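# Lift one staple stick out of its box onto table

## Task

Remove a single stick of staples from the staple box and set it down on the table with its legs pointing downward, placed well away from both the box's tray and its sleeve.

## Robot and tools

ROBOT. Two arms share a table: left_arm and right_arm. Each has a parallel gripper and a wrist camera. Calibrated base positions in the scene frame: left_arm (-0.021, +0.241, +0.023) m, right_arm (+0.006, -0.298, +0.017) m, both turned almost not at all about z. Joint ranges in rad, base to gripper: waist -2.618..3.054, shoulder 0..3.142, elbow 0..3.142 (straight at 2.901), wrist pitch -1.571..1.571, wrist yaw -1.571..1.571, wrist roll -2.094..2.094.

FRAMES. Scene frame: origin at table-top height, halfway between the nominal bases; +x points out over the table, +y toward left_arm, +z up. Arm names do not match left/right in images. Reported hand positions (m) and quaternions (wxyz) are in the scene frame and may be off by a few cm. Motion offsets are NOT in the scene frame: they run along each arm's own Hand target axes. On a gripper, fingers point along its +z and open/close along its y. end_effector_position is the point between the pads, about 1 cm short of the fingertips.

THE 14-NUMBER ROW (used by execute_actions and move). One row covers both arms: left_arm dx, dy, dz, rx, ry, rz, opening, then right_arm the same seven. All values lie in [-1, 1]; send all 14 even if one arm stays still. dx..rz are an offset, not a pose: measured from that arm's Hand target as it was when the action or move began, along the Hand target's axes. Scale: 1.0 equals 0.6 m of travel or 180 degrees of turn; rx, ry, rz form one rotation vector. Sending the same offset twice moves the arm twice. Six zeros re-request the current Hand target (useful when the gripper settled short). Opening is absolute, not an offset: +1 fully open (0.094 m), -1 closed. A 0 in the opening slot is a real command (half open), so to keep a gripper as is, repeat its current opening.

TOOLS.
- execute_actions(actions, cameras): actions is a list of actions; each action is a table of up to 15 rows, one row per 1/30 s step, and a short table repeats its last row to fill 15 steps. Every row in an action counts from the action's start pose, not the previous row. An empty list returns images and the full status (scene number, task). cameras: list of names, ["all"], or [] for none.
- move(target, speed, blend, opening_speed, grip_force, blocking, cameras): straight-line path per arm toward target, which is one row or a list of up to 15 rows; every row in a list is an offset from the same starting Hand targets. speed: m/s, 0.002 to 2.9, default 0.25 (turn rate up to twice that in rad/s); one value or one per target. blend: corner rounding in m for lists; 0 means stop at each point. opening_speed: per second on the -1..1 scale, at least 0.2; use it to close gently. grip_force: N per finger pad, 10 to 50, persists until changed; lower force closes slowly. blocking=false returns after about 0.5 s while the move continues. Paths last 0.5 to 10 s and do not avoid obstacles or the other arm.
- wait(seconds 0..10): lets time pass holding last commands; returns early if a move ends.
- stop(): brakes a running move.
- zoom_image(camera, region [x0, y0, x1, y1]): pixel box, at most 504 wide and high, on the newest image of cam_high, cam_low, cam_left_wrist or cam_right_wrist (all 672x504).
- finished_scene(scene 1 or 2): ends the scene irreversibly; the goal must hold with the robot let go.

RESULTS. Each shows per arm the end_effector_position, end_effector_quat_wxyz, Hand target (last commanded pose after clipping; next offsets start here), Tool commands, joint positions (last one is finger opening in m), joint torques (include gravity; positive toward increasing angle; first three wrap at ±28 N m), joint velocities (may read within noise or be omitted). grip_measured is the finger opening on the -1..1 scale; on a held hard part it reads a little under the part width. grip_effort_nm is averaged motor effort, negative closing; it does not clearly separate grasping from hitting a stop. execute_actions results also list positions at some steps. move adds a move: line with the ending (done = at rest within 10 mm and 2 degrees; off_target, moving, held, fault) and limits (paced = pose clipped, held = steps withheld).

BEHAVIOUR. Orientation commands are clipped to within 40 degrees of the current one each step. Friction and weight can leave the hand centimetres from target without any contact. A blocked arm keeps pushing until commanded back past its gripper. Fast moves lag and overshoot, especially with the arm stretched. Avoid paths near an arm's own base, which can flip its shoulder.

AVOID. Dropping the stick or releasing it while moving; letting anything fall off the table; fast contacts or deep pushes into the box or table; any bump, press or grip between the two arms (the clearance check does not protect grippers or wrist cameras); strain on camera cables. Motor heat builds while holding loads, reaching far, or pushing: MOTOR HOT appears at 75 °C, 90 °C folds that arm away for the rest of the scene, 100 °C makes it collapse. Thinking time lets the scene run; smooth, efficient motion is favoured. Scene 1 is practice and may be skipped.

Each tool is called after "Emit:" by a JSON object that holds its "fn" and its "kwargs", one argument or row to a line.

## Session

Emit:
{"fn": "execute_actions", "kwargs": {
  "actions": []
}}

Emit:
{"fn": "zoom_image", "kwargs": {
  "camera": "cam_high",
  "region": [250, 190, 400, 300]
}}

Scene clock: 0.00 s.
left_arm: end_effector_position=(+0.3786, +0.2094, +0.1364) grip_measured=+1.000 grip_effort_nm=n/a end_effector_quat_wxyz=(+0.612, +0.034, +0.789, +0.034) | right_arm: end_effector_position=(+0.4038, -0.2923, +0.1319) grip_measured=+1.000 grip_effort_nm=n/a end_effector_quat_wxyz=(+0.606, +0.004, +0.795, -0.011)
Joint positions: left_arm=[-0.142 1.553 0.351 0.948 -0.161 0.057 0.094] | right_arm=[0.057 1.51 0.348 0.894 0.061 0.003 0.094]
Joint velocities: within noise
Joint torques (N m): no reading
Heat: left arm: 30 °C; right arm: 30 °C.
Hand target: left_arm +0.3828, +0.2096, +0.1499; +0.627, +0.032, +0.778, +0.036 | right_arm +0.4066, -0.2913, +0.1400; +0.614, +0.005, +0.789, -0.008
Tool commands: left_gripper/opening=+1.0 right_gripper/opening=+1.0

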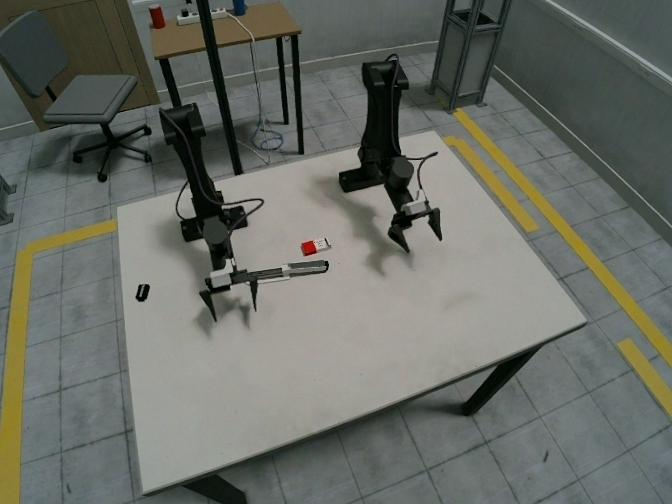

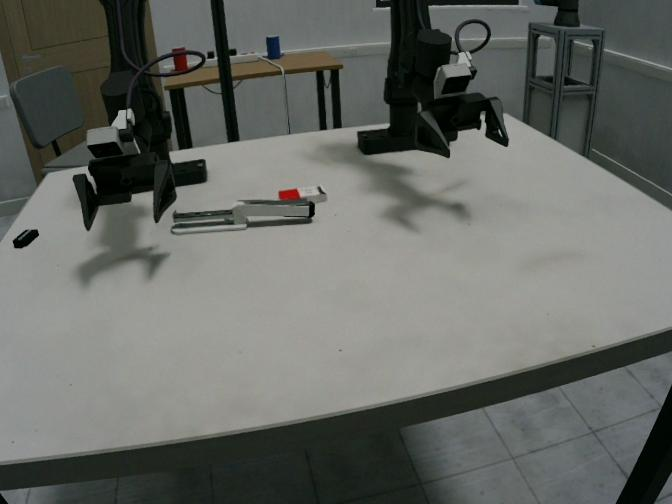

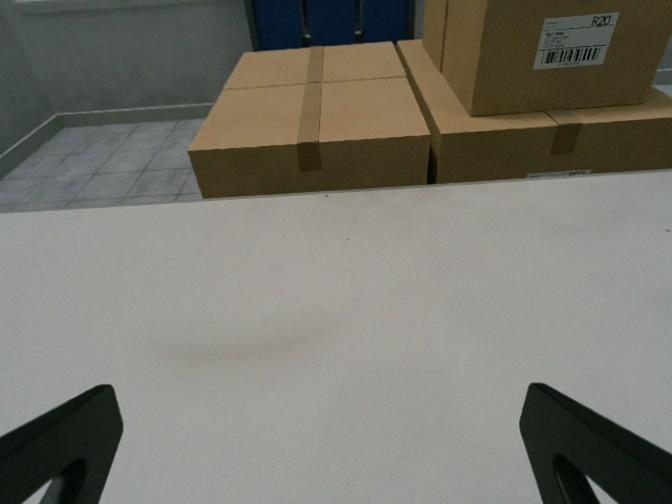

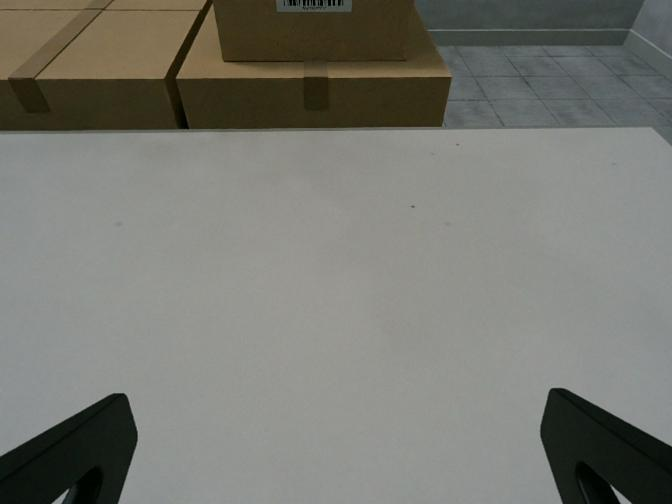

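Scaled by 3.360 from the camera's 672x504 image, which has a finer 960x720 frame.

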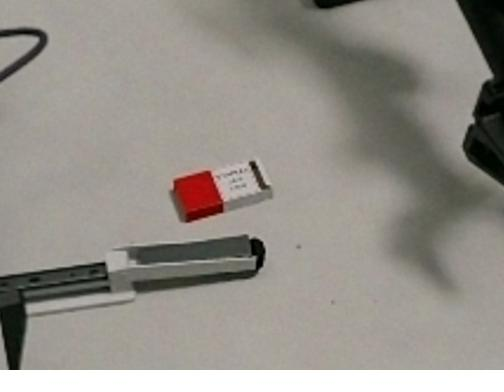

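Emit:
{"fn": "move", "kwargs": {
  "target": [0.022,-0.132,-0.238,0.4697,0.095,0.2039,0.3,0.066,0.221,-0.334,-0.4255,0.1551,-0.265,0.3],
  "cameras": ["all"],
  "speed": 0.35
}}

Scene clock: 21.87 s.
left_arm: end_effector_position=(+0.2335, +0.1299, +0.1516) grip_measured=+0.302 grip_effort_nm=-0.14 end_effector_quat_wxyz=(+0.284, +0.641, +0.641, -0.312) | right_arm: end_effector_position=(+0.2037, -0.1555, +0.1424) grip_measured=+0.302 grip_effort_nm=-0.11 end_effector_quat_wxyz=(-0.246, +0.647, -0.681, -0.237)
Joint positions: left_arm=[0.109 1.616 1.099 -1.224 0.859 1.747 0.061] | right_arm=[0.151 1.242 0.86 -1.042 -0.685 -1.333 0.061]
Joint torques (N m): left_arm=[-0.75 -4.11 6.46 -0.09 0.37 0.16] | right_arm=[0.38 -1.94 8.79 0.24 -0.35 -0.19]
Heat: left arm: 31 °C; right arm: 32 °C.
Hand target: left_arm +0.2401, +0.1297, +0.1597; +0.294, +0.652, +0.630, -0.304 | right_arm +0.2049, -0.1552, +0.1499; -0.246, +0.653, -0.676, -0.238
Off the commanded pose: left_arm 0.010 m, 2 deg | right_arm 0.008 m, 1 deg.
move: done

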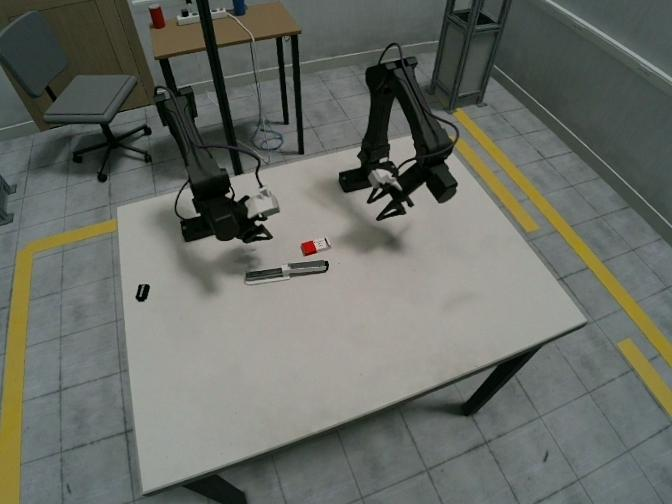

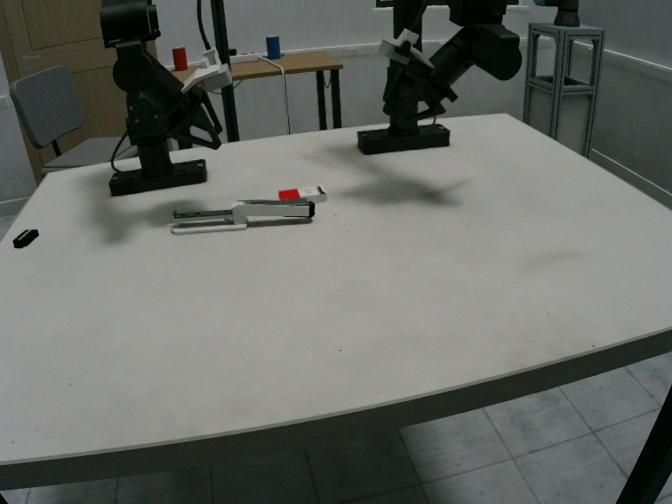

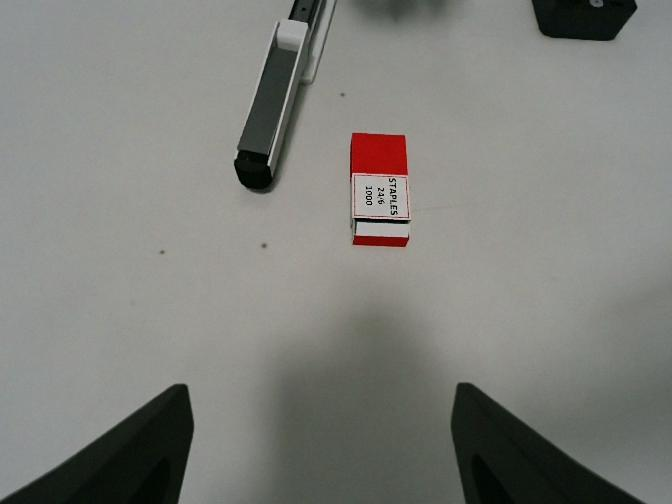

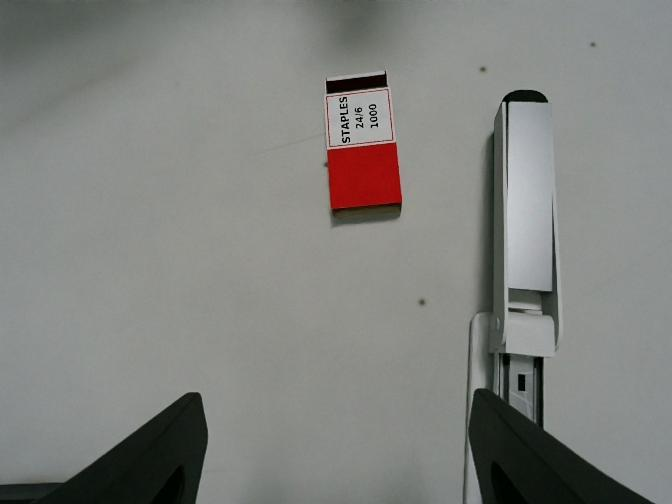

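Emit:
{"fn": "zoom_image", "kwargs": {
  "camera": "cam_left_wrist",
  "region": [320, 150, 440, 260]
}}

Emit:
{"fn": "zoom_image", "kwargs": {
  "camera": "cam_right_wrist",
  "region": [300, 50, 420, 230]
}}

Scaled by 4.200 from the camera's 672x504 image, which has a finer 960x720 frame.

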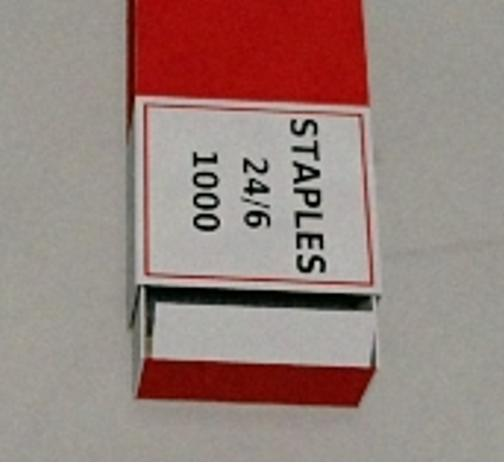

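Scaled by 2.800 from the camera's 672x504 image, which has a finer 960x720 frame.

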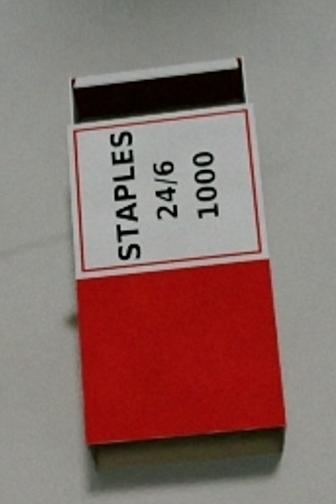

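Emit:
{"fn": "move", "kwargs": {
  "target": [0.04,-0.047,0.134,0,0,0,0.3,0.016,-0.022,0.15,0,0,0,0.3],
  "cameras": ["all"],
  "speed": 0.2
}}

Emit:
{"fn": "zoom_image", "kwargs": {
  "camera": "cam_low",
  "region": [220, 130, 400, 240]
}}

Scene clock: 41.17 s.
left_arm: end_effector_position=(+0.2063, +0.0876, +0.0819) grip_measured=+0.302 grip_effort_nm=-0.14 end_effector_quat_wxyz=(+0.272, +0.645, +0.640, -0.315) | right_arm: end_effector_position=(+0.2214, -0.1061, +0.0793) grip_measured=+0.302 grip_effort_nm=-0.11 end_effector_quat_wxyz=(-0.249, +0.654, -0.674, -0.235)
Joint positions: left_arm=[-0.066 1.595 0.785 -0.761 0.859 1.502 0.061] | right_arm=[0.361 1.406 0.707 -0.565 -0.637 -1.095 0.061]
Joint torques (N m): left_arm=[-0.8 -6.72 2.86 0.63 0.45 -0.09] | right_arm=[0.46 -3.17 4.6 1 -0.32 0.07]
Heat: left arm: 32 °C; right arm: 34 °C.
Hand target: left_arm +0.2104, +0.0845, +0.0897; +0.294, +0.652, +0.630, -0.304 | right_arm +0.2197, -0.1052, +0.0748; -0.246, +0.653, -0.676, -0.238
Off the commanded pose: left_arm 0.009 m, 3 deg | right_arm 0.005 m, 1 deg.
move: off_target (left_arm)

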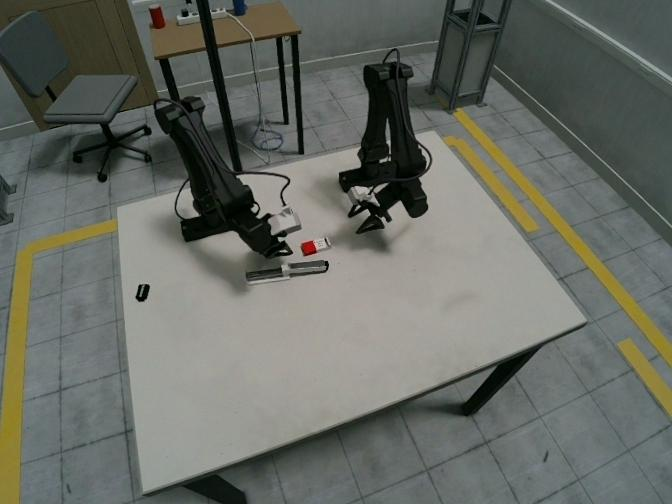

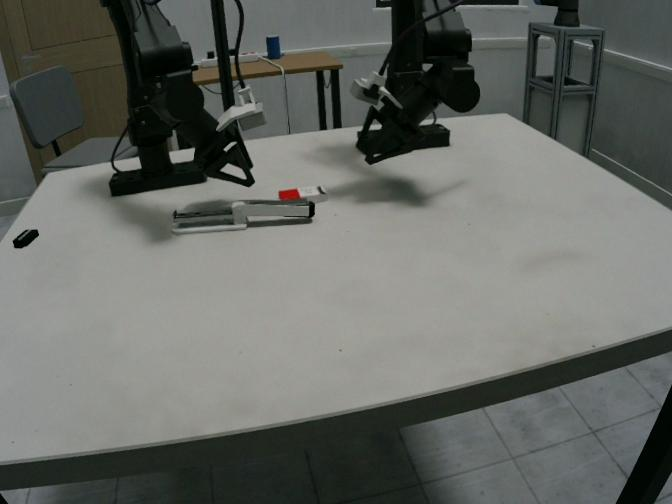

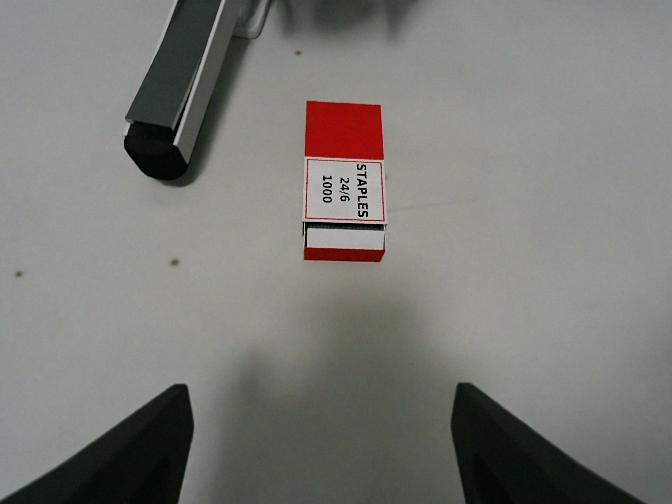

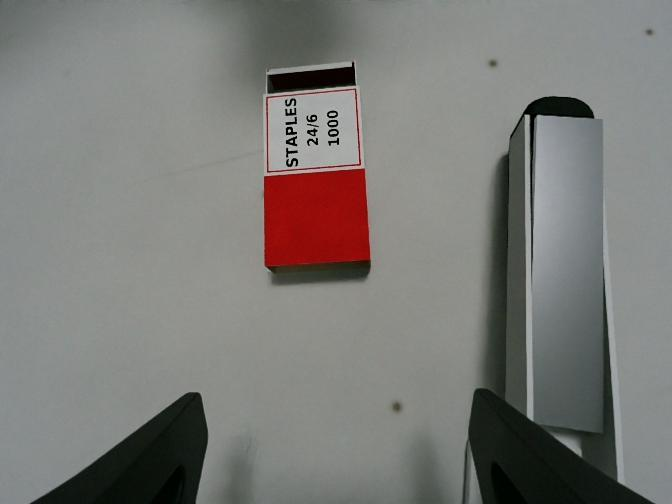

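Scaled by 2.800 from the camera's 672x504 image, which has a finer 960x720 frame.

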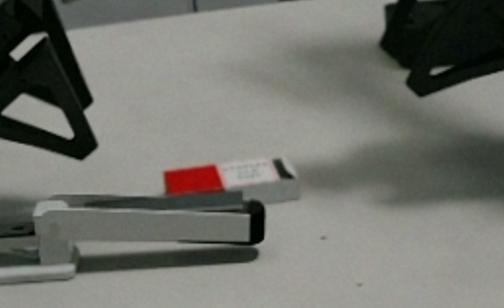

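Emit:
{"fn": "move", "kwargs": {
  "target": [0.0217,-0.016,0.117,0,0,0,0.3,-0.0025,0.012,0.1,0,0,0.008,0.3],
  "cameras": ["all"],
  "speed": 0.15
}}

Emit:
{"fn": "zoom_image", "kwargs": {
  "camera": "cam_high",
  "region": [250, 180, 400, 290]
}}

Scene clock: 51.47 s.
left_arm: end_effector_position=(+0.1957, +0.0421, +0.0341) grip_measured=+0.302 grip_effort_nm=-0.14 end_effector_quat_wxyz=(+0.282, +0.649, +0.636, -0.308) | right_arm: end_effector_position=(+0.2134, -0.0658, +0.0336) grip_measured=+0.302 grip_effort_nm=-0.10 end_effector_quat_wxyz=(-0.241, +0.646, -0.683, -0.241)
Joint positions: left_arm=[-0.264 1.664 0.598 -0.255 0.835 1.206 0.061] | right_arm=[0.533 1.553 0.61 -0.221 -0.58 -0.877 0.061]
Joint torques (N m): left_arm=[-0.9 -3.84 2.35 1.14 0.35 -0.11] | right_arm=[0.4 -3.85 4.04 1.28 -0.25 0.07]
Heat: left arm: 31 °C; right arm: 33 °C.
Hand target: left_arm +0.1992, +0.0394, +0.0346; +0.294, +0.652, +0.630, -0.304 | right_arm +0.2139, -0.0653, +0.0298; -0.243, +0.645, -0.684, -0.241
Off the commanded pose: left_arm 0.004 m, 2 deg | right_arm 0.004 m, 0 deg.
move: done

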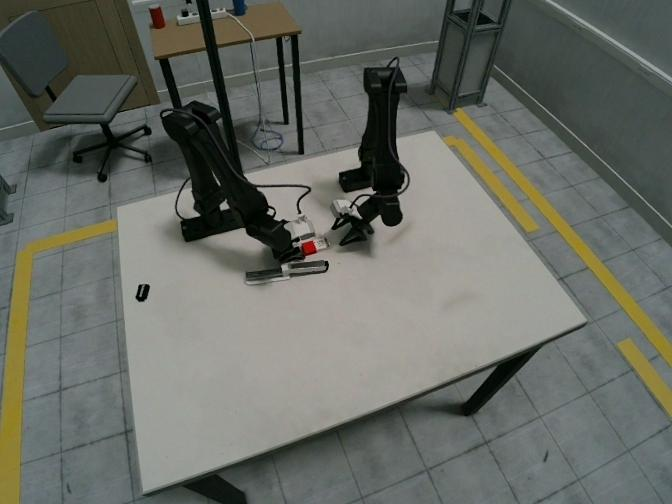

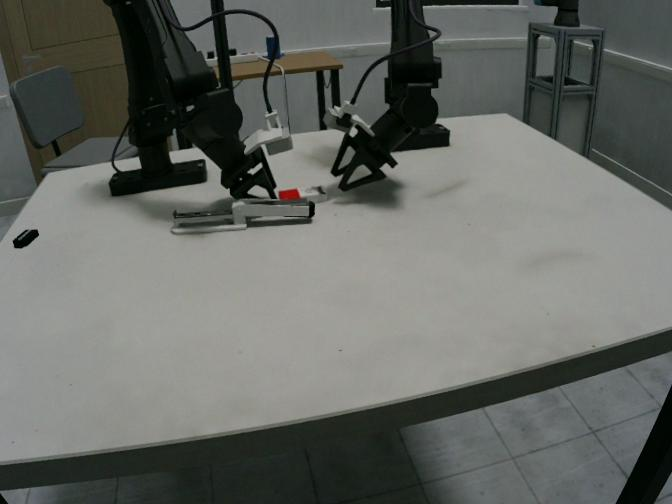

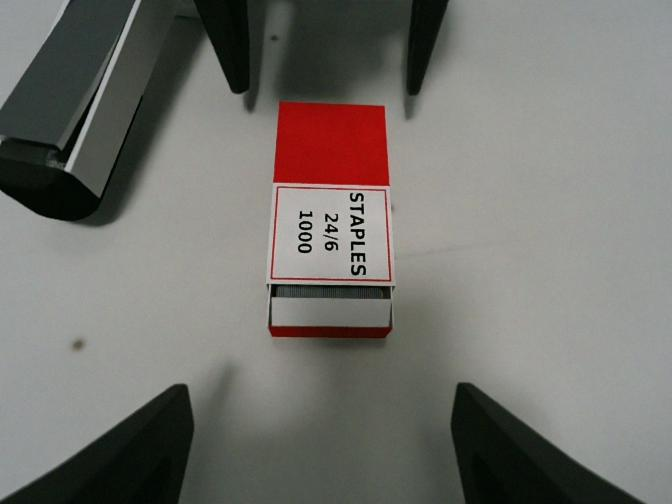

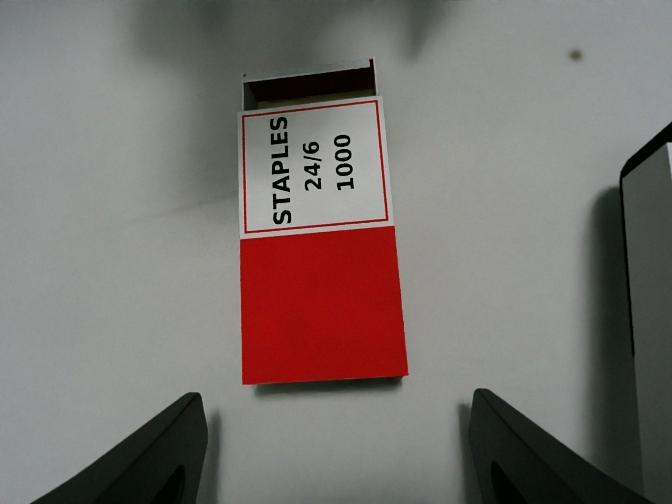

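Scaled by 3.360 from the camera's 672x504 image, which has a finer 960x720 frame.

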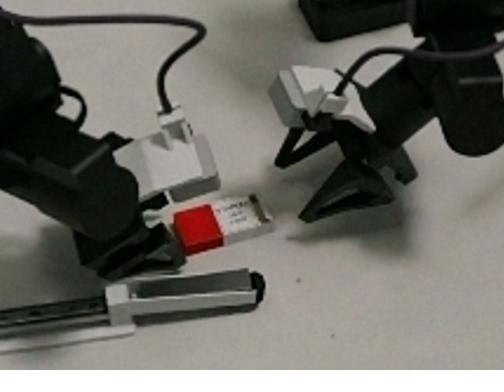

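Emit:
{"fn": "move", "kwargs": {
  "target": [0.002,-0.004,0.05,0,-0.028,0,0.3,-0.012,0.005,0.017,0,0,0.005,0.3],
  "cameras": ["all"],
  "speed": 0.08
}}

Emit:
{"fn": "zoom_image", "kwargs": {
  "camera": "cam_high",
  "region": [250, 180, 400, 290]
}}

Emit:
{"fn": "zoom_image", "kwargs": {
  "camera": "cam_low",
  "region": [220, 90, 400, 220]
}}

Scene clock: 60.67 s.
left_arm: end_effector_position=(+0.1987, +0.0237, +0.0120) grip_measured=+0.302 grip_effort_nm=-0.14 end_effector_quat_wxyz=(+0.312, +0.635, +0.629, -0.323) | right_arm: end_effector_position=(+0.2120, -0.0555, +0.0303) grip_measured=+0.302 grip_effort_nm=-0.10 end_effector_quat_wxyz=(-0.239, +0.638, -0.691, -0.243)
Joint positions: left_arm=[-0.308 1.788 0.529 0.063 0.875 1.085 0.061] | right_arm=[0.574 1.575 0.61 -0.174 -0.562 -0.808 0.061]
Joint torques (N m): left_arm=[-0.76 -3.82 1.78 1.28 0.55 -0.1] | right_arm=[0.47 -3.84 4.14 1.35 -0.23 0.06]
Heat: left arm: 30 °C; right arm: 32 °C.
Hand target: left_arm +0.1961, +0.0172, +0.0144; +0.322, +0.638, +0.616, -0.332 | right_arm +0.2115, -0.0530, +0.0266; -0.241, +0.639, -0.689, -0.243
Off the commanded pose: left_arm 0.007 m, 2 deg | right_arm 0.004 m, 0 deg.
move: done

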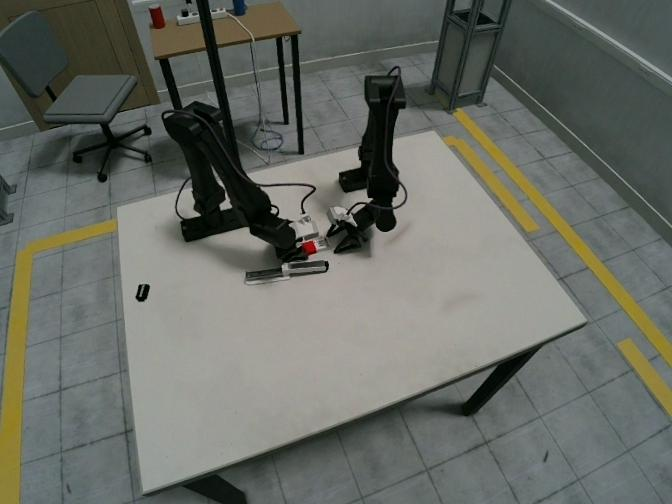

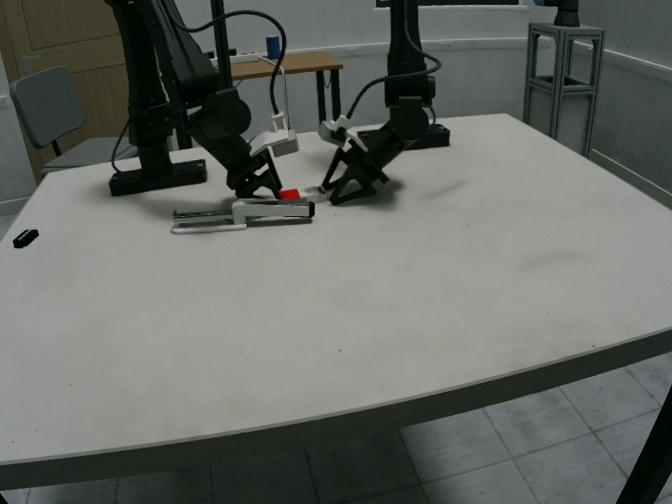

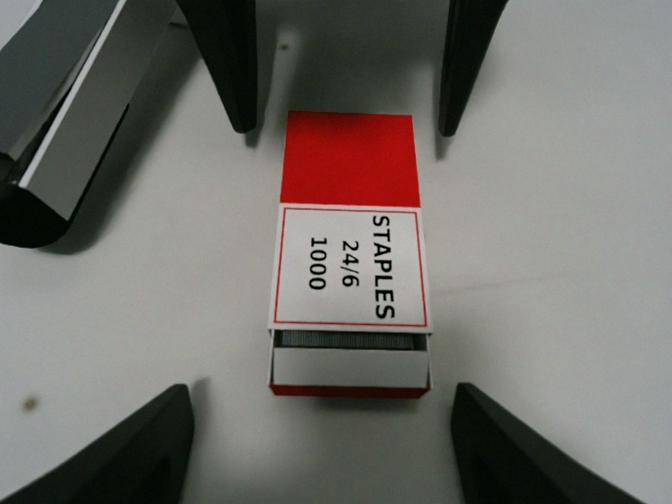

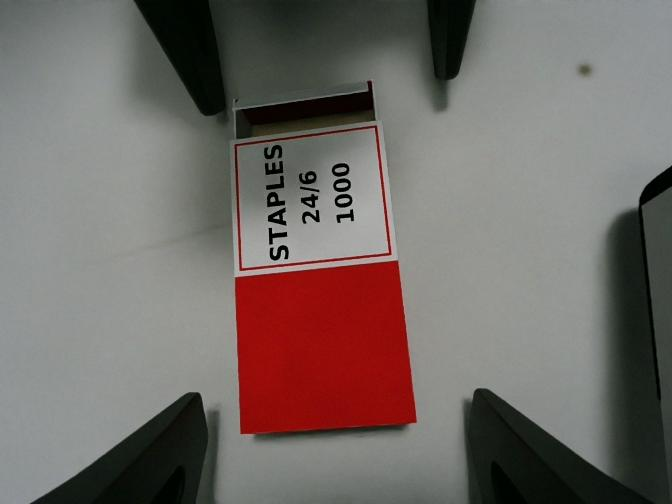

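Scaled by 3.360 from the camera's 672x504 image, which has a finer 960x720 frame.

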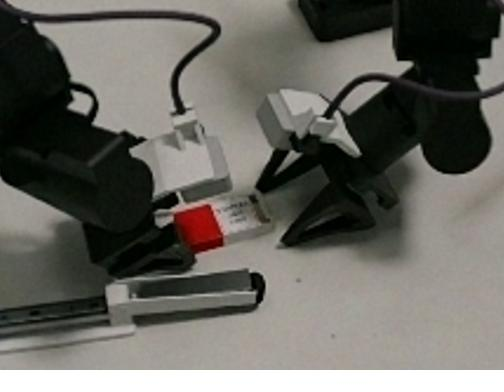

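Scaled by 2.800 from the camera's 672x504 image, which has a finer 960x720 frame.

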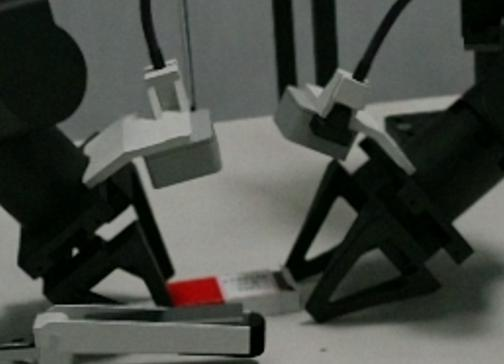

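Emit:
{"fn": "move", "kwargs": {
  "target": [
    [-0.0055,-0.0102,0.011,0,0,0,0.3,-0.0053,0.0035,0.0067,0,0,0,0.3],
    [-0.0055,-0.0102,0.011,0,0,0,0.0,-0.0053,0.0035,0.0067,0,0,0,-0.2]
  ],
  "cameras": ["cam_left_wrist","cam_right_wrist"],
  "speed": 0.06,
  "grip_force": 20
}}

Scene clock: 71.67 s.
left_arm: end_effector_position=(+0.1922, +0.0147, +0.0118) grip_measured=+0.002 grip_effort_nm=-0.14 end_effector_quat_wxyz=(+0.315, +0.634, +0.625, -0.329) | right_arm: end_effector_position=(+0.2126, -0.0507, +0.0298) grip_measured=-0.193 grip_effort_nm=-0.37 end_effector_quat_wxyz=(-0.242, +0.637, -0.691, -0.240)
Joint positions: left_arm=[-0.346 1.788 0.501 0.138 0.875 1.028 0.047] | right_arm=[0.593 1.581 0.61 -0.149 -0.55 -0.785 0.038]
Joint torques (N m): left_arm=[-0.81 -4.21 1.66 1.27 0.39 -0.11] | right_arm=[0.5 -3.89 4.1 1.32 -0.25 0.07]
Heat: left arm: 30 °C; right arm: 31 °C.
Hand target: left_arm +0.1897, +0.0101, +0.0133; +0.322, +0.638, +0.616, -0.332 | right_arm +0.2097, -0.0479, +0.0256; -0.241, +0.639, -0.689, -0.243
Off the commanded pose: left_arm 0.005 m, 1 deg | right_arm 0.006 m, 0 deg.
grip_force (N): 20, 20
move: done
Images, in order (width x height): cam_left_wrist 672x504, cam_right_wrist 672x504.

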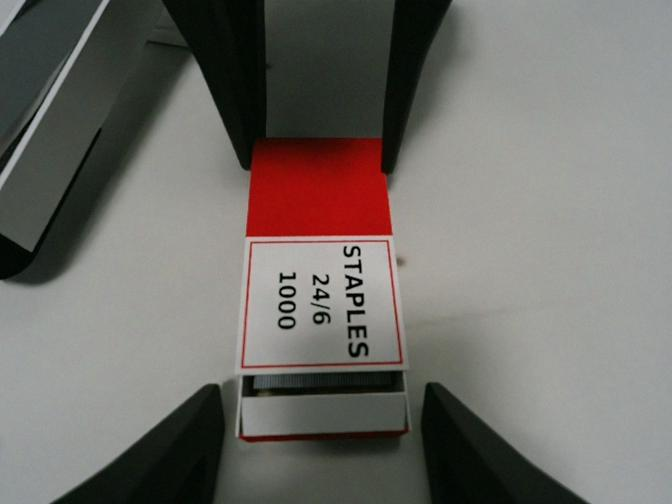

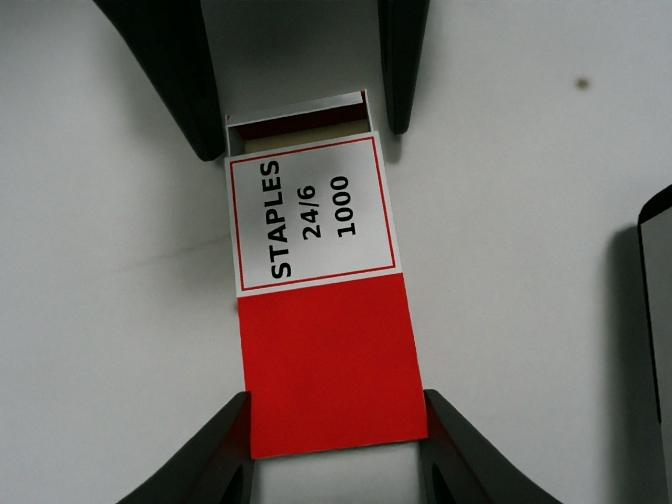

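Emit:
{"fn": "move", "kwargs": {
  "target": [0,0,0,0,0,0,-0.25,0,0,0,0,0,0,-0.22],
  "cameras": ["cam_left_wrist","cam_right_wrist"],
  "speed": 0.06
}}

Scene clock: 74.77 s.
left_arm: end_effector_position=(+0.1922, +0.0147, +0.0118) grip_measured=-0.228 grip_effort_nm=-0.50 end_effector_quat_wxyz=(+0.315, +0.633, +0.625, -0.329) | right_arm: end_effector_position=(+0.2128, -0.0505, +0.0300) grip_measured=-0.202 grip_effort_nm=-0.47 end_effector_quat_wxyz=(-0.242, +0.637, -0.691, -0.240)
Joint positions: left_arm=[-0.346 1.788 0.501 0.138 0.875 1.026 0.036] | right_arm=[0.593 1.581 0.61 -0.148 -0.55 -0.785 0.037]
Joint torques (N m): left_arm=[-0.98 -4.27 1.57 1.22 0.39 -0.09] | right_arm=[0.5 -3.88 4.11 1.32 -0.25 0.06]
Heat: left arm: 30 °C; right arm: 31 °C.
Hand target: left_arm +0.1897, +0.0101, +0.0133; +0.322, +0.638, +0.616, -0.332 | right_arm +0.2097, -0.0479, +0.0256; -0.241, +0.639, -0.689, -0.243
Off the commanded pose: left_arm 0.005 m, 1 deg | right_arm 0.006 m, 0 deg.
grip_force (N): 20, 20
move: done
Images, in order (width x height): cam_left_wrist 672x504, cam_right_wrist 672x504.

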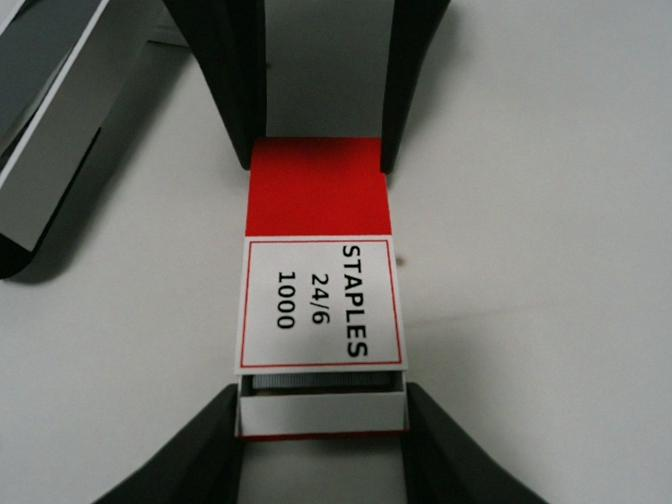

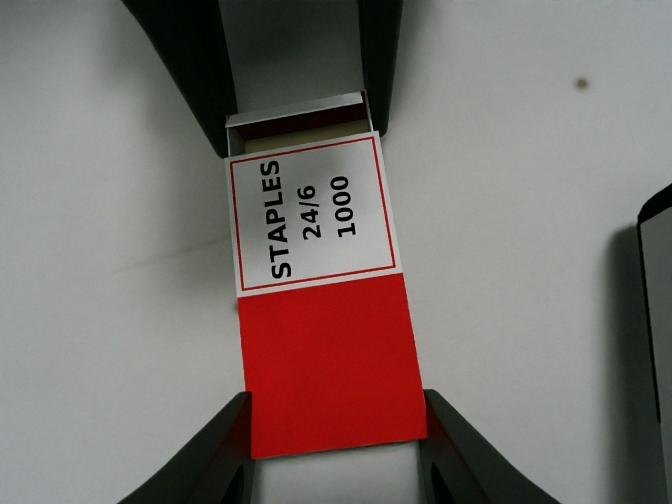

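Emit:
{"fn": "move", "kwargs": {
  "target": [0.0535,-0.0065,-0.074,0,0,0,-0.26,0.055,-0.005,-0.0507,0,0,0,-0.23],
  "cameras": ["all"],
  "speed": 0.08
}}

Emit:
{"fn": "zoom_image", "kwargs": {
  "camera": "cam_low",
  "region": [220, 120, 400, 230]
}}

Scene clock: 82.93 s.
left_arm: end_effector_position=(+0.1870, +0.0631, +0.0110) grip_measured=-0.228 grip_effort_nm=-0.50 end_effector_quat_wxyz=(+0.327, +0.631, +0.617, -0.337) | right_arm: end_effector_position=(+0.2220, -0.0867, +0.0284) grip_measured=-0.220 grip_effort_nm=-0.47 end_effector_quat_wxyz=(-0.258, +0.635, -0.688, -0.238)
Joint positions: left_arm=[-0.127 1.788 0.498 -0.115 0.968 1.368 0.036] | right_arm=[0.438 1.547 0.564 -0.191 -0.614 -0.942 0.037]
Joint torques (N m): left_arm=[0.66 -5.08 2.89 0.14 0.23 0.13] | right_arm=[-0.47 -6.67 3.85 0.41 -0.32 -0.2]
Heat: left arm: 30 °C; right arm: 31 °C.
Hand target: left_arm +0.1877, +0.0650, +0.0124; +0.322, +0.638, +0.616, -0.332 | right_arm +0.2098, -0.0928, +0.0277; -0.241, +0.639, -0.689, -0.243
Off the commanded pose: left_arm 0.003 m, 1 deg | right_arm 0.014 m, 2 deg.
grip_force (N): 20, 20
move: off_target (right_arm)

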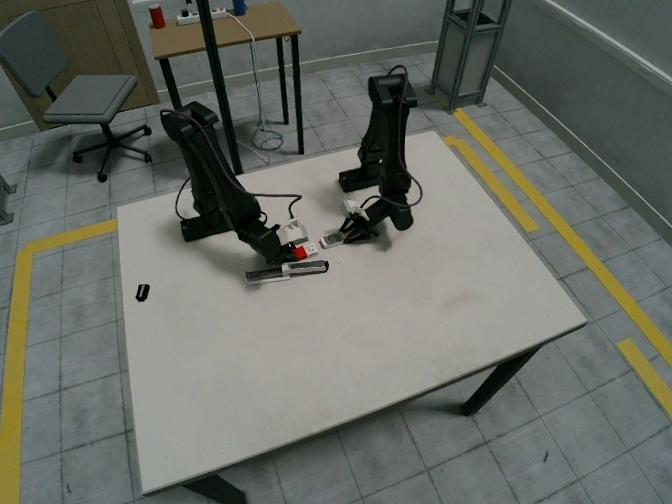

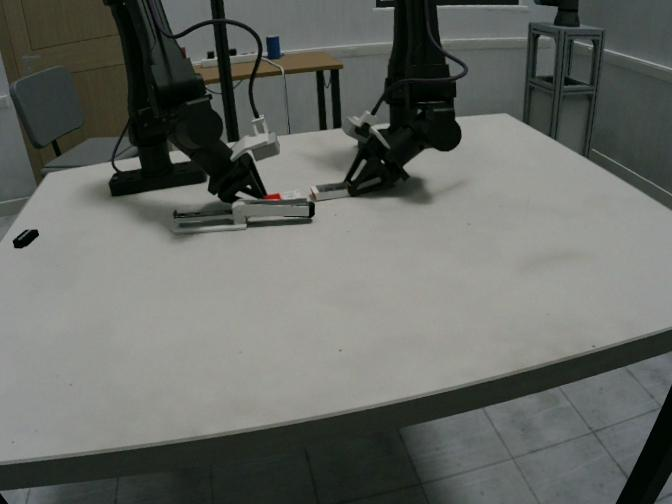

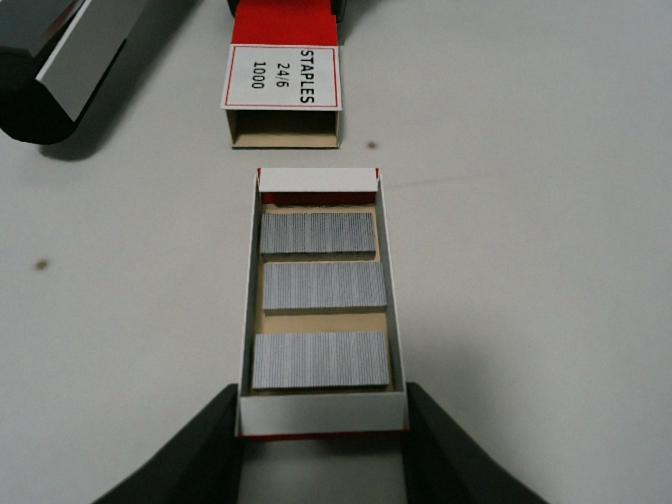

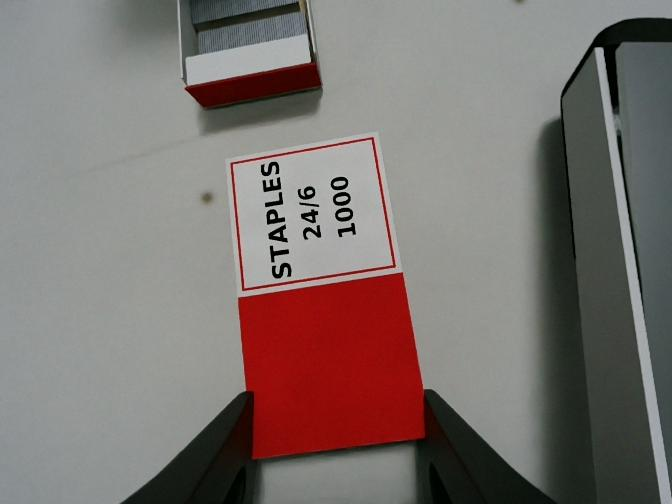

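Scaled by 2.800 from the camera's 672x504 image, which has a finer 960x720 frame.

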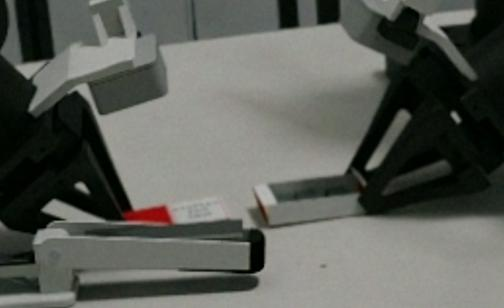

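Emit:
{"fn": "move", "kwargs": {
  "target": [
    [0.004,0,0.003,0,0,0,-0.26,0.003,0,0.004,0,0,0,-0.23],
    [0.004,0,0.003,0,0,0,0.15,0.003,0,0.004,0,0,0,0.15],
    [-0.012,0,-0.07,0,0,0,0.15,0.0125,-0.002,-0.076,0,0,0,0.15],
    [-0.033,0.224,-0.47,-0.477,-0.073,-0.183,0.15,0.0125,-0.002,-0.12,0,0,0,0.15]
  ],
  "speed": [0.05,0.05,0.1,0.35],
  "blend": [0,0,0.01,0],
  "cameras": ["cam_high","cam_left_wrist","cam_right_wrist"]
}}

Scene clock: 104.57 s.
left_arm: end_effector_position=(+0.3191, +0.2810, +0.1635) grip_measured=+0.148 grip_effort_nm=0.10 end_effector_quat_wxyz=(+0.590, +0.027, +0.806, +0.028) | right_arm: end_effector_position=(+0.2044, -0.1500, +0.0590) grip_measured=+0.148 grip_effort_nm=0.12 end_effector_quat_wxyz=(-0.215, +0.638, -0.702, -0.232)
Joint positions: left_arm=[0.226 1.061 0.266 0.482 0.192 0.143 0.054] | right_arm=[0.212 1.381 0.635 -0.672 -0.628 -1.23 0.054]
Joint torques (N m): left_arm=[-1.01 -1.03 5.96 2.61 -0.07 -0.12] | right_arm=[-0.55 -5.83 7.91 0.26 -0.89 -0.18]
Heat: left arm: 30 °C; right arm: 31 °C.
Hand target: left_arm +0.3294, +0.2802, +0.1901; +0.626, +0.032, +0.778, +0.036 | right_arm +0.2090, -0.1449, +0.0780; +0.241, -0.639, +0.689, +0.243
Off the commanded pose: left_arm 0.029 m, 5 deg | right_arm 0.020 m, 4 deg.
grip_force (N): 20, 20
move: off_target (left_arm, right_arm); target 2's new opening was sent with right_arm's hand 0.014 m and 2 deg from that target
Images, in order (width x height): cam_high 672x504, cam_left_wrist 672x504, cam_right_wrist 672x504.

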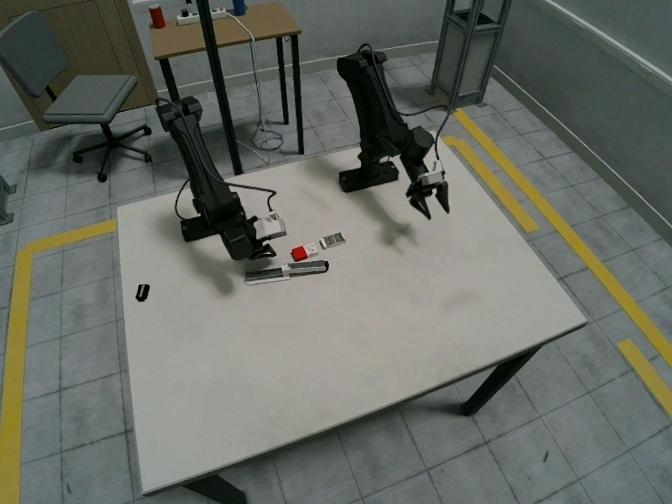

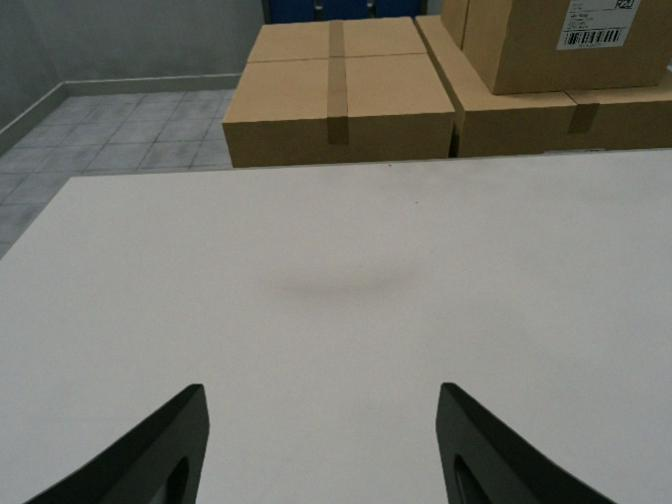

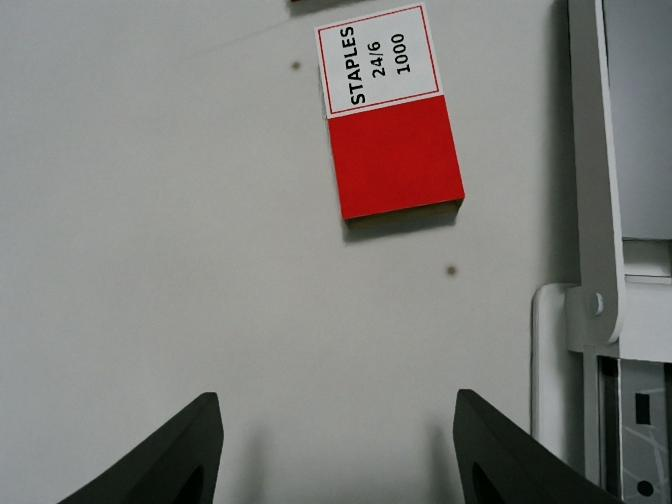

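Emit:
{"fn": "move", "kwargs": {
  "target": [0,0,0,0,0,0,0.15,-0.318,0.0305,0.112,0.1674,0.1748,0.4392,-0.5],
  "speed": 0.25,
  "grip_force": 50,
  "cameras": ["cam_high","cam_low","cam_right_wrist"]
}}

Emit:
{"fn": "zoom_image", "kwargs": {
  "camera": "cam_right_wrist",
  "region": [150, 150, 450, 375]
}}

Scene clock: 111.03 s.
left_arm: end_effector_position=(+0.3191, +0.2810, +0.1635) grip_measured=+0.148 grip_effort_nm=0.10 end_effector_quat_wxyz=(+0.590, +0.027, +0.806, +0.028) | right_arm: end_effector_position=(+0.2048, +0.0450, +0.1501) grip_measured=-0.498 grip_effort_nm=-0.11 end_effector_quat_wxyz=(+0.002, -0.034, +0.999, +0.012)
Joint positions: left_arm=[0.226 1.061 0.266 0.482 0.192 0.143 0.054] | right_arm=[1.056 2.046 1.925 -1.427 -0.01 0.971 0.024]
Joint torques (N m): left_arm=[-0.76 -1.05 6.02 2.62 -0.11 -0.13] | right_arm=[0.42 -8.14 8.51 0.07 0.09 0.1]
Heat: left arm: 31 °C; right arm: 32 °C.
Hand target: left_arm +0.3294, +0.2802, +0.1901; +0.626, +0.032, +0.778, +0.036 | right_arm +0.2048, +0.0452, +0.1495; +0.000, -0.026, +1.000, +0.000
Off the commanded pose: left_arm 0.029 m, 5 deg | right_arm 0.001 m, 2 deg.
move: off_target (left_arm)
Images, in order (width x height): cam_high 672x504, cam_low 672x504, cam_right_wrist 672x504.

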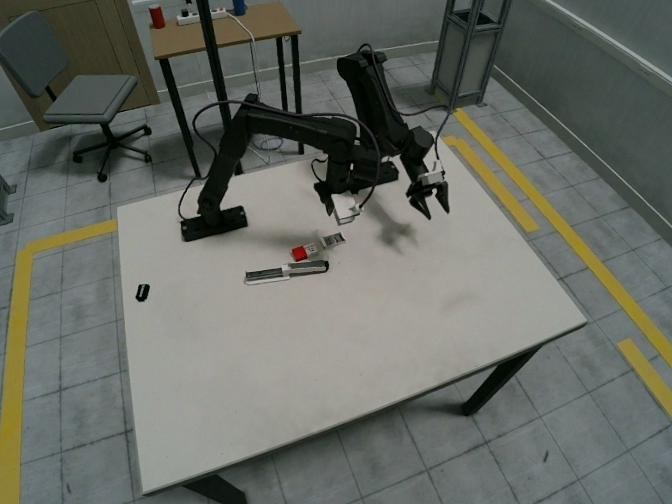

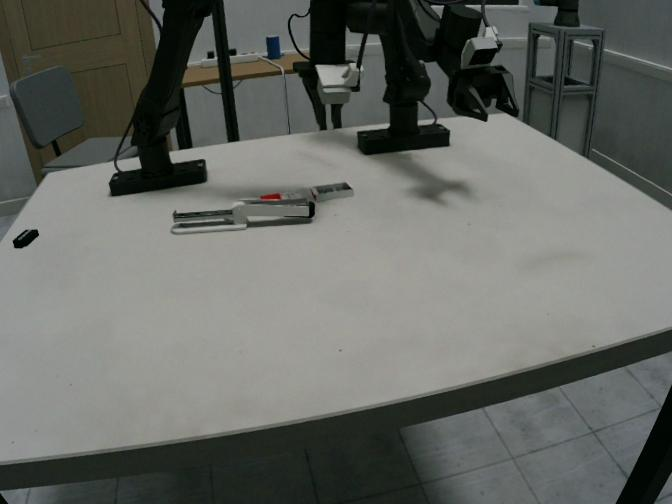

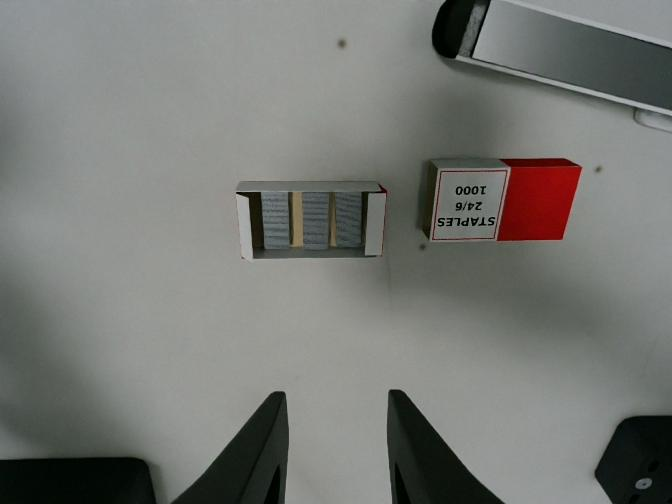

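Scaled by 1.680 from the camera's 672x504 image, which has a finer 960x720 frame.

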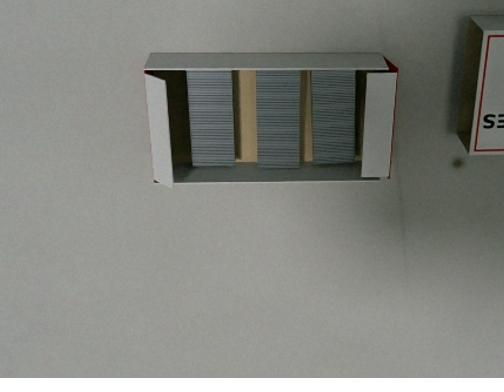

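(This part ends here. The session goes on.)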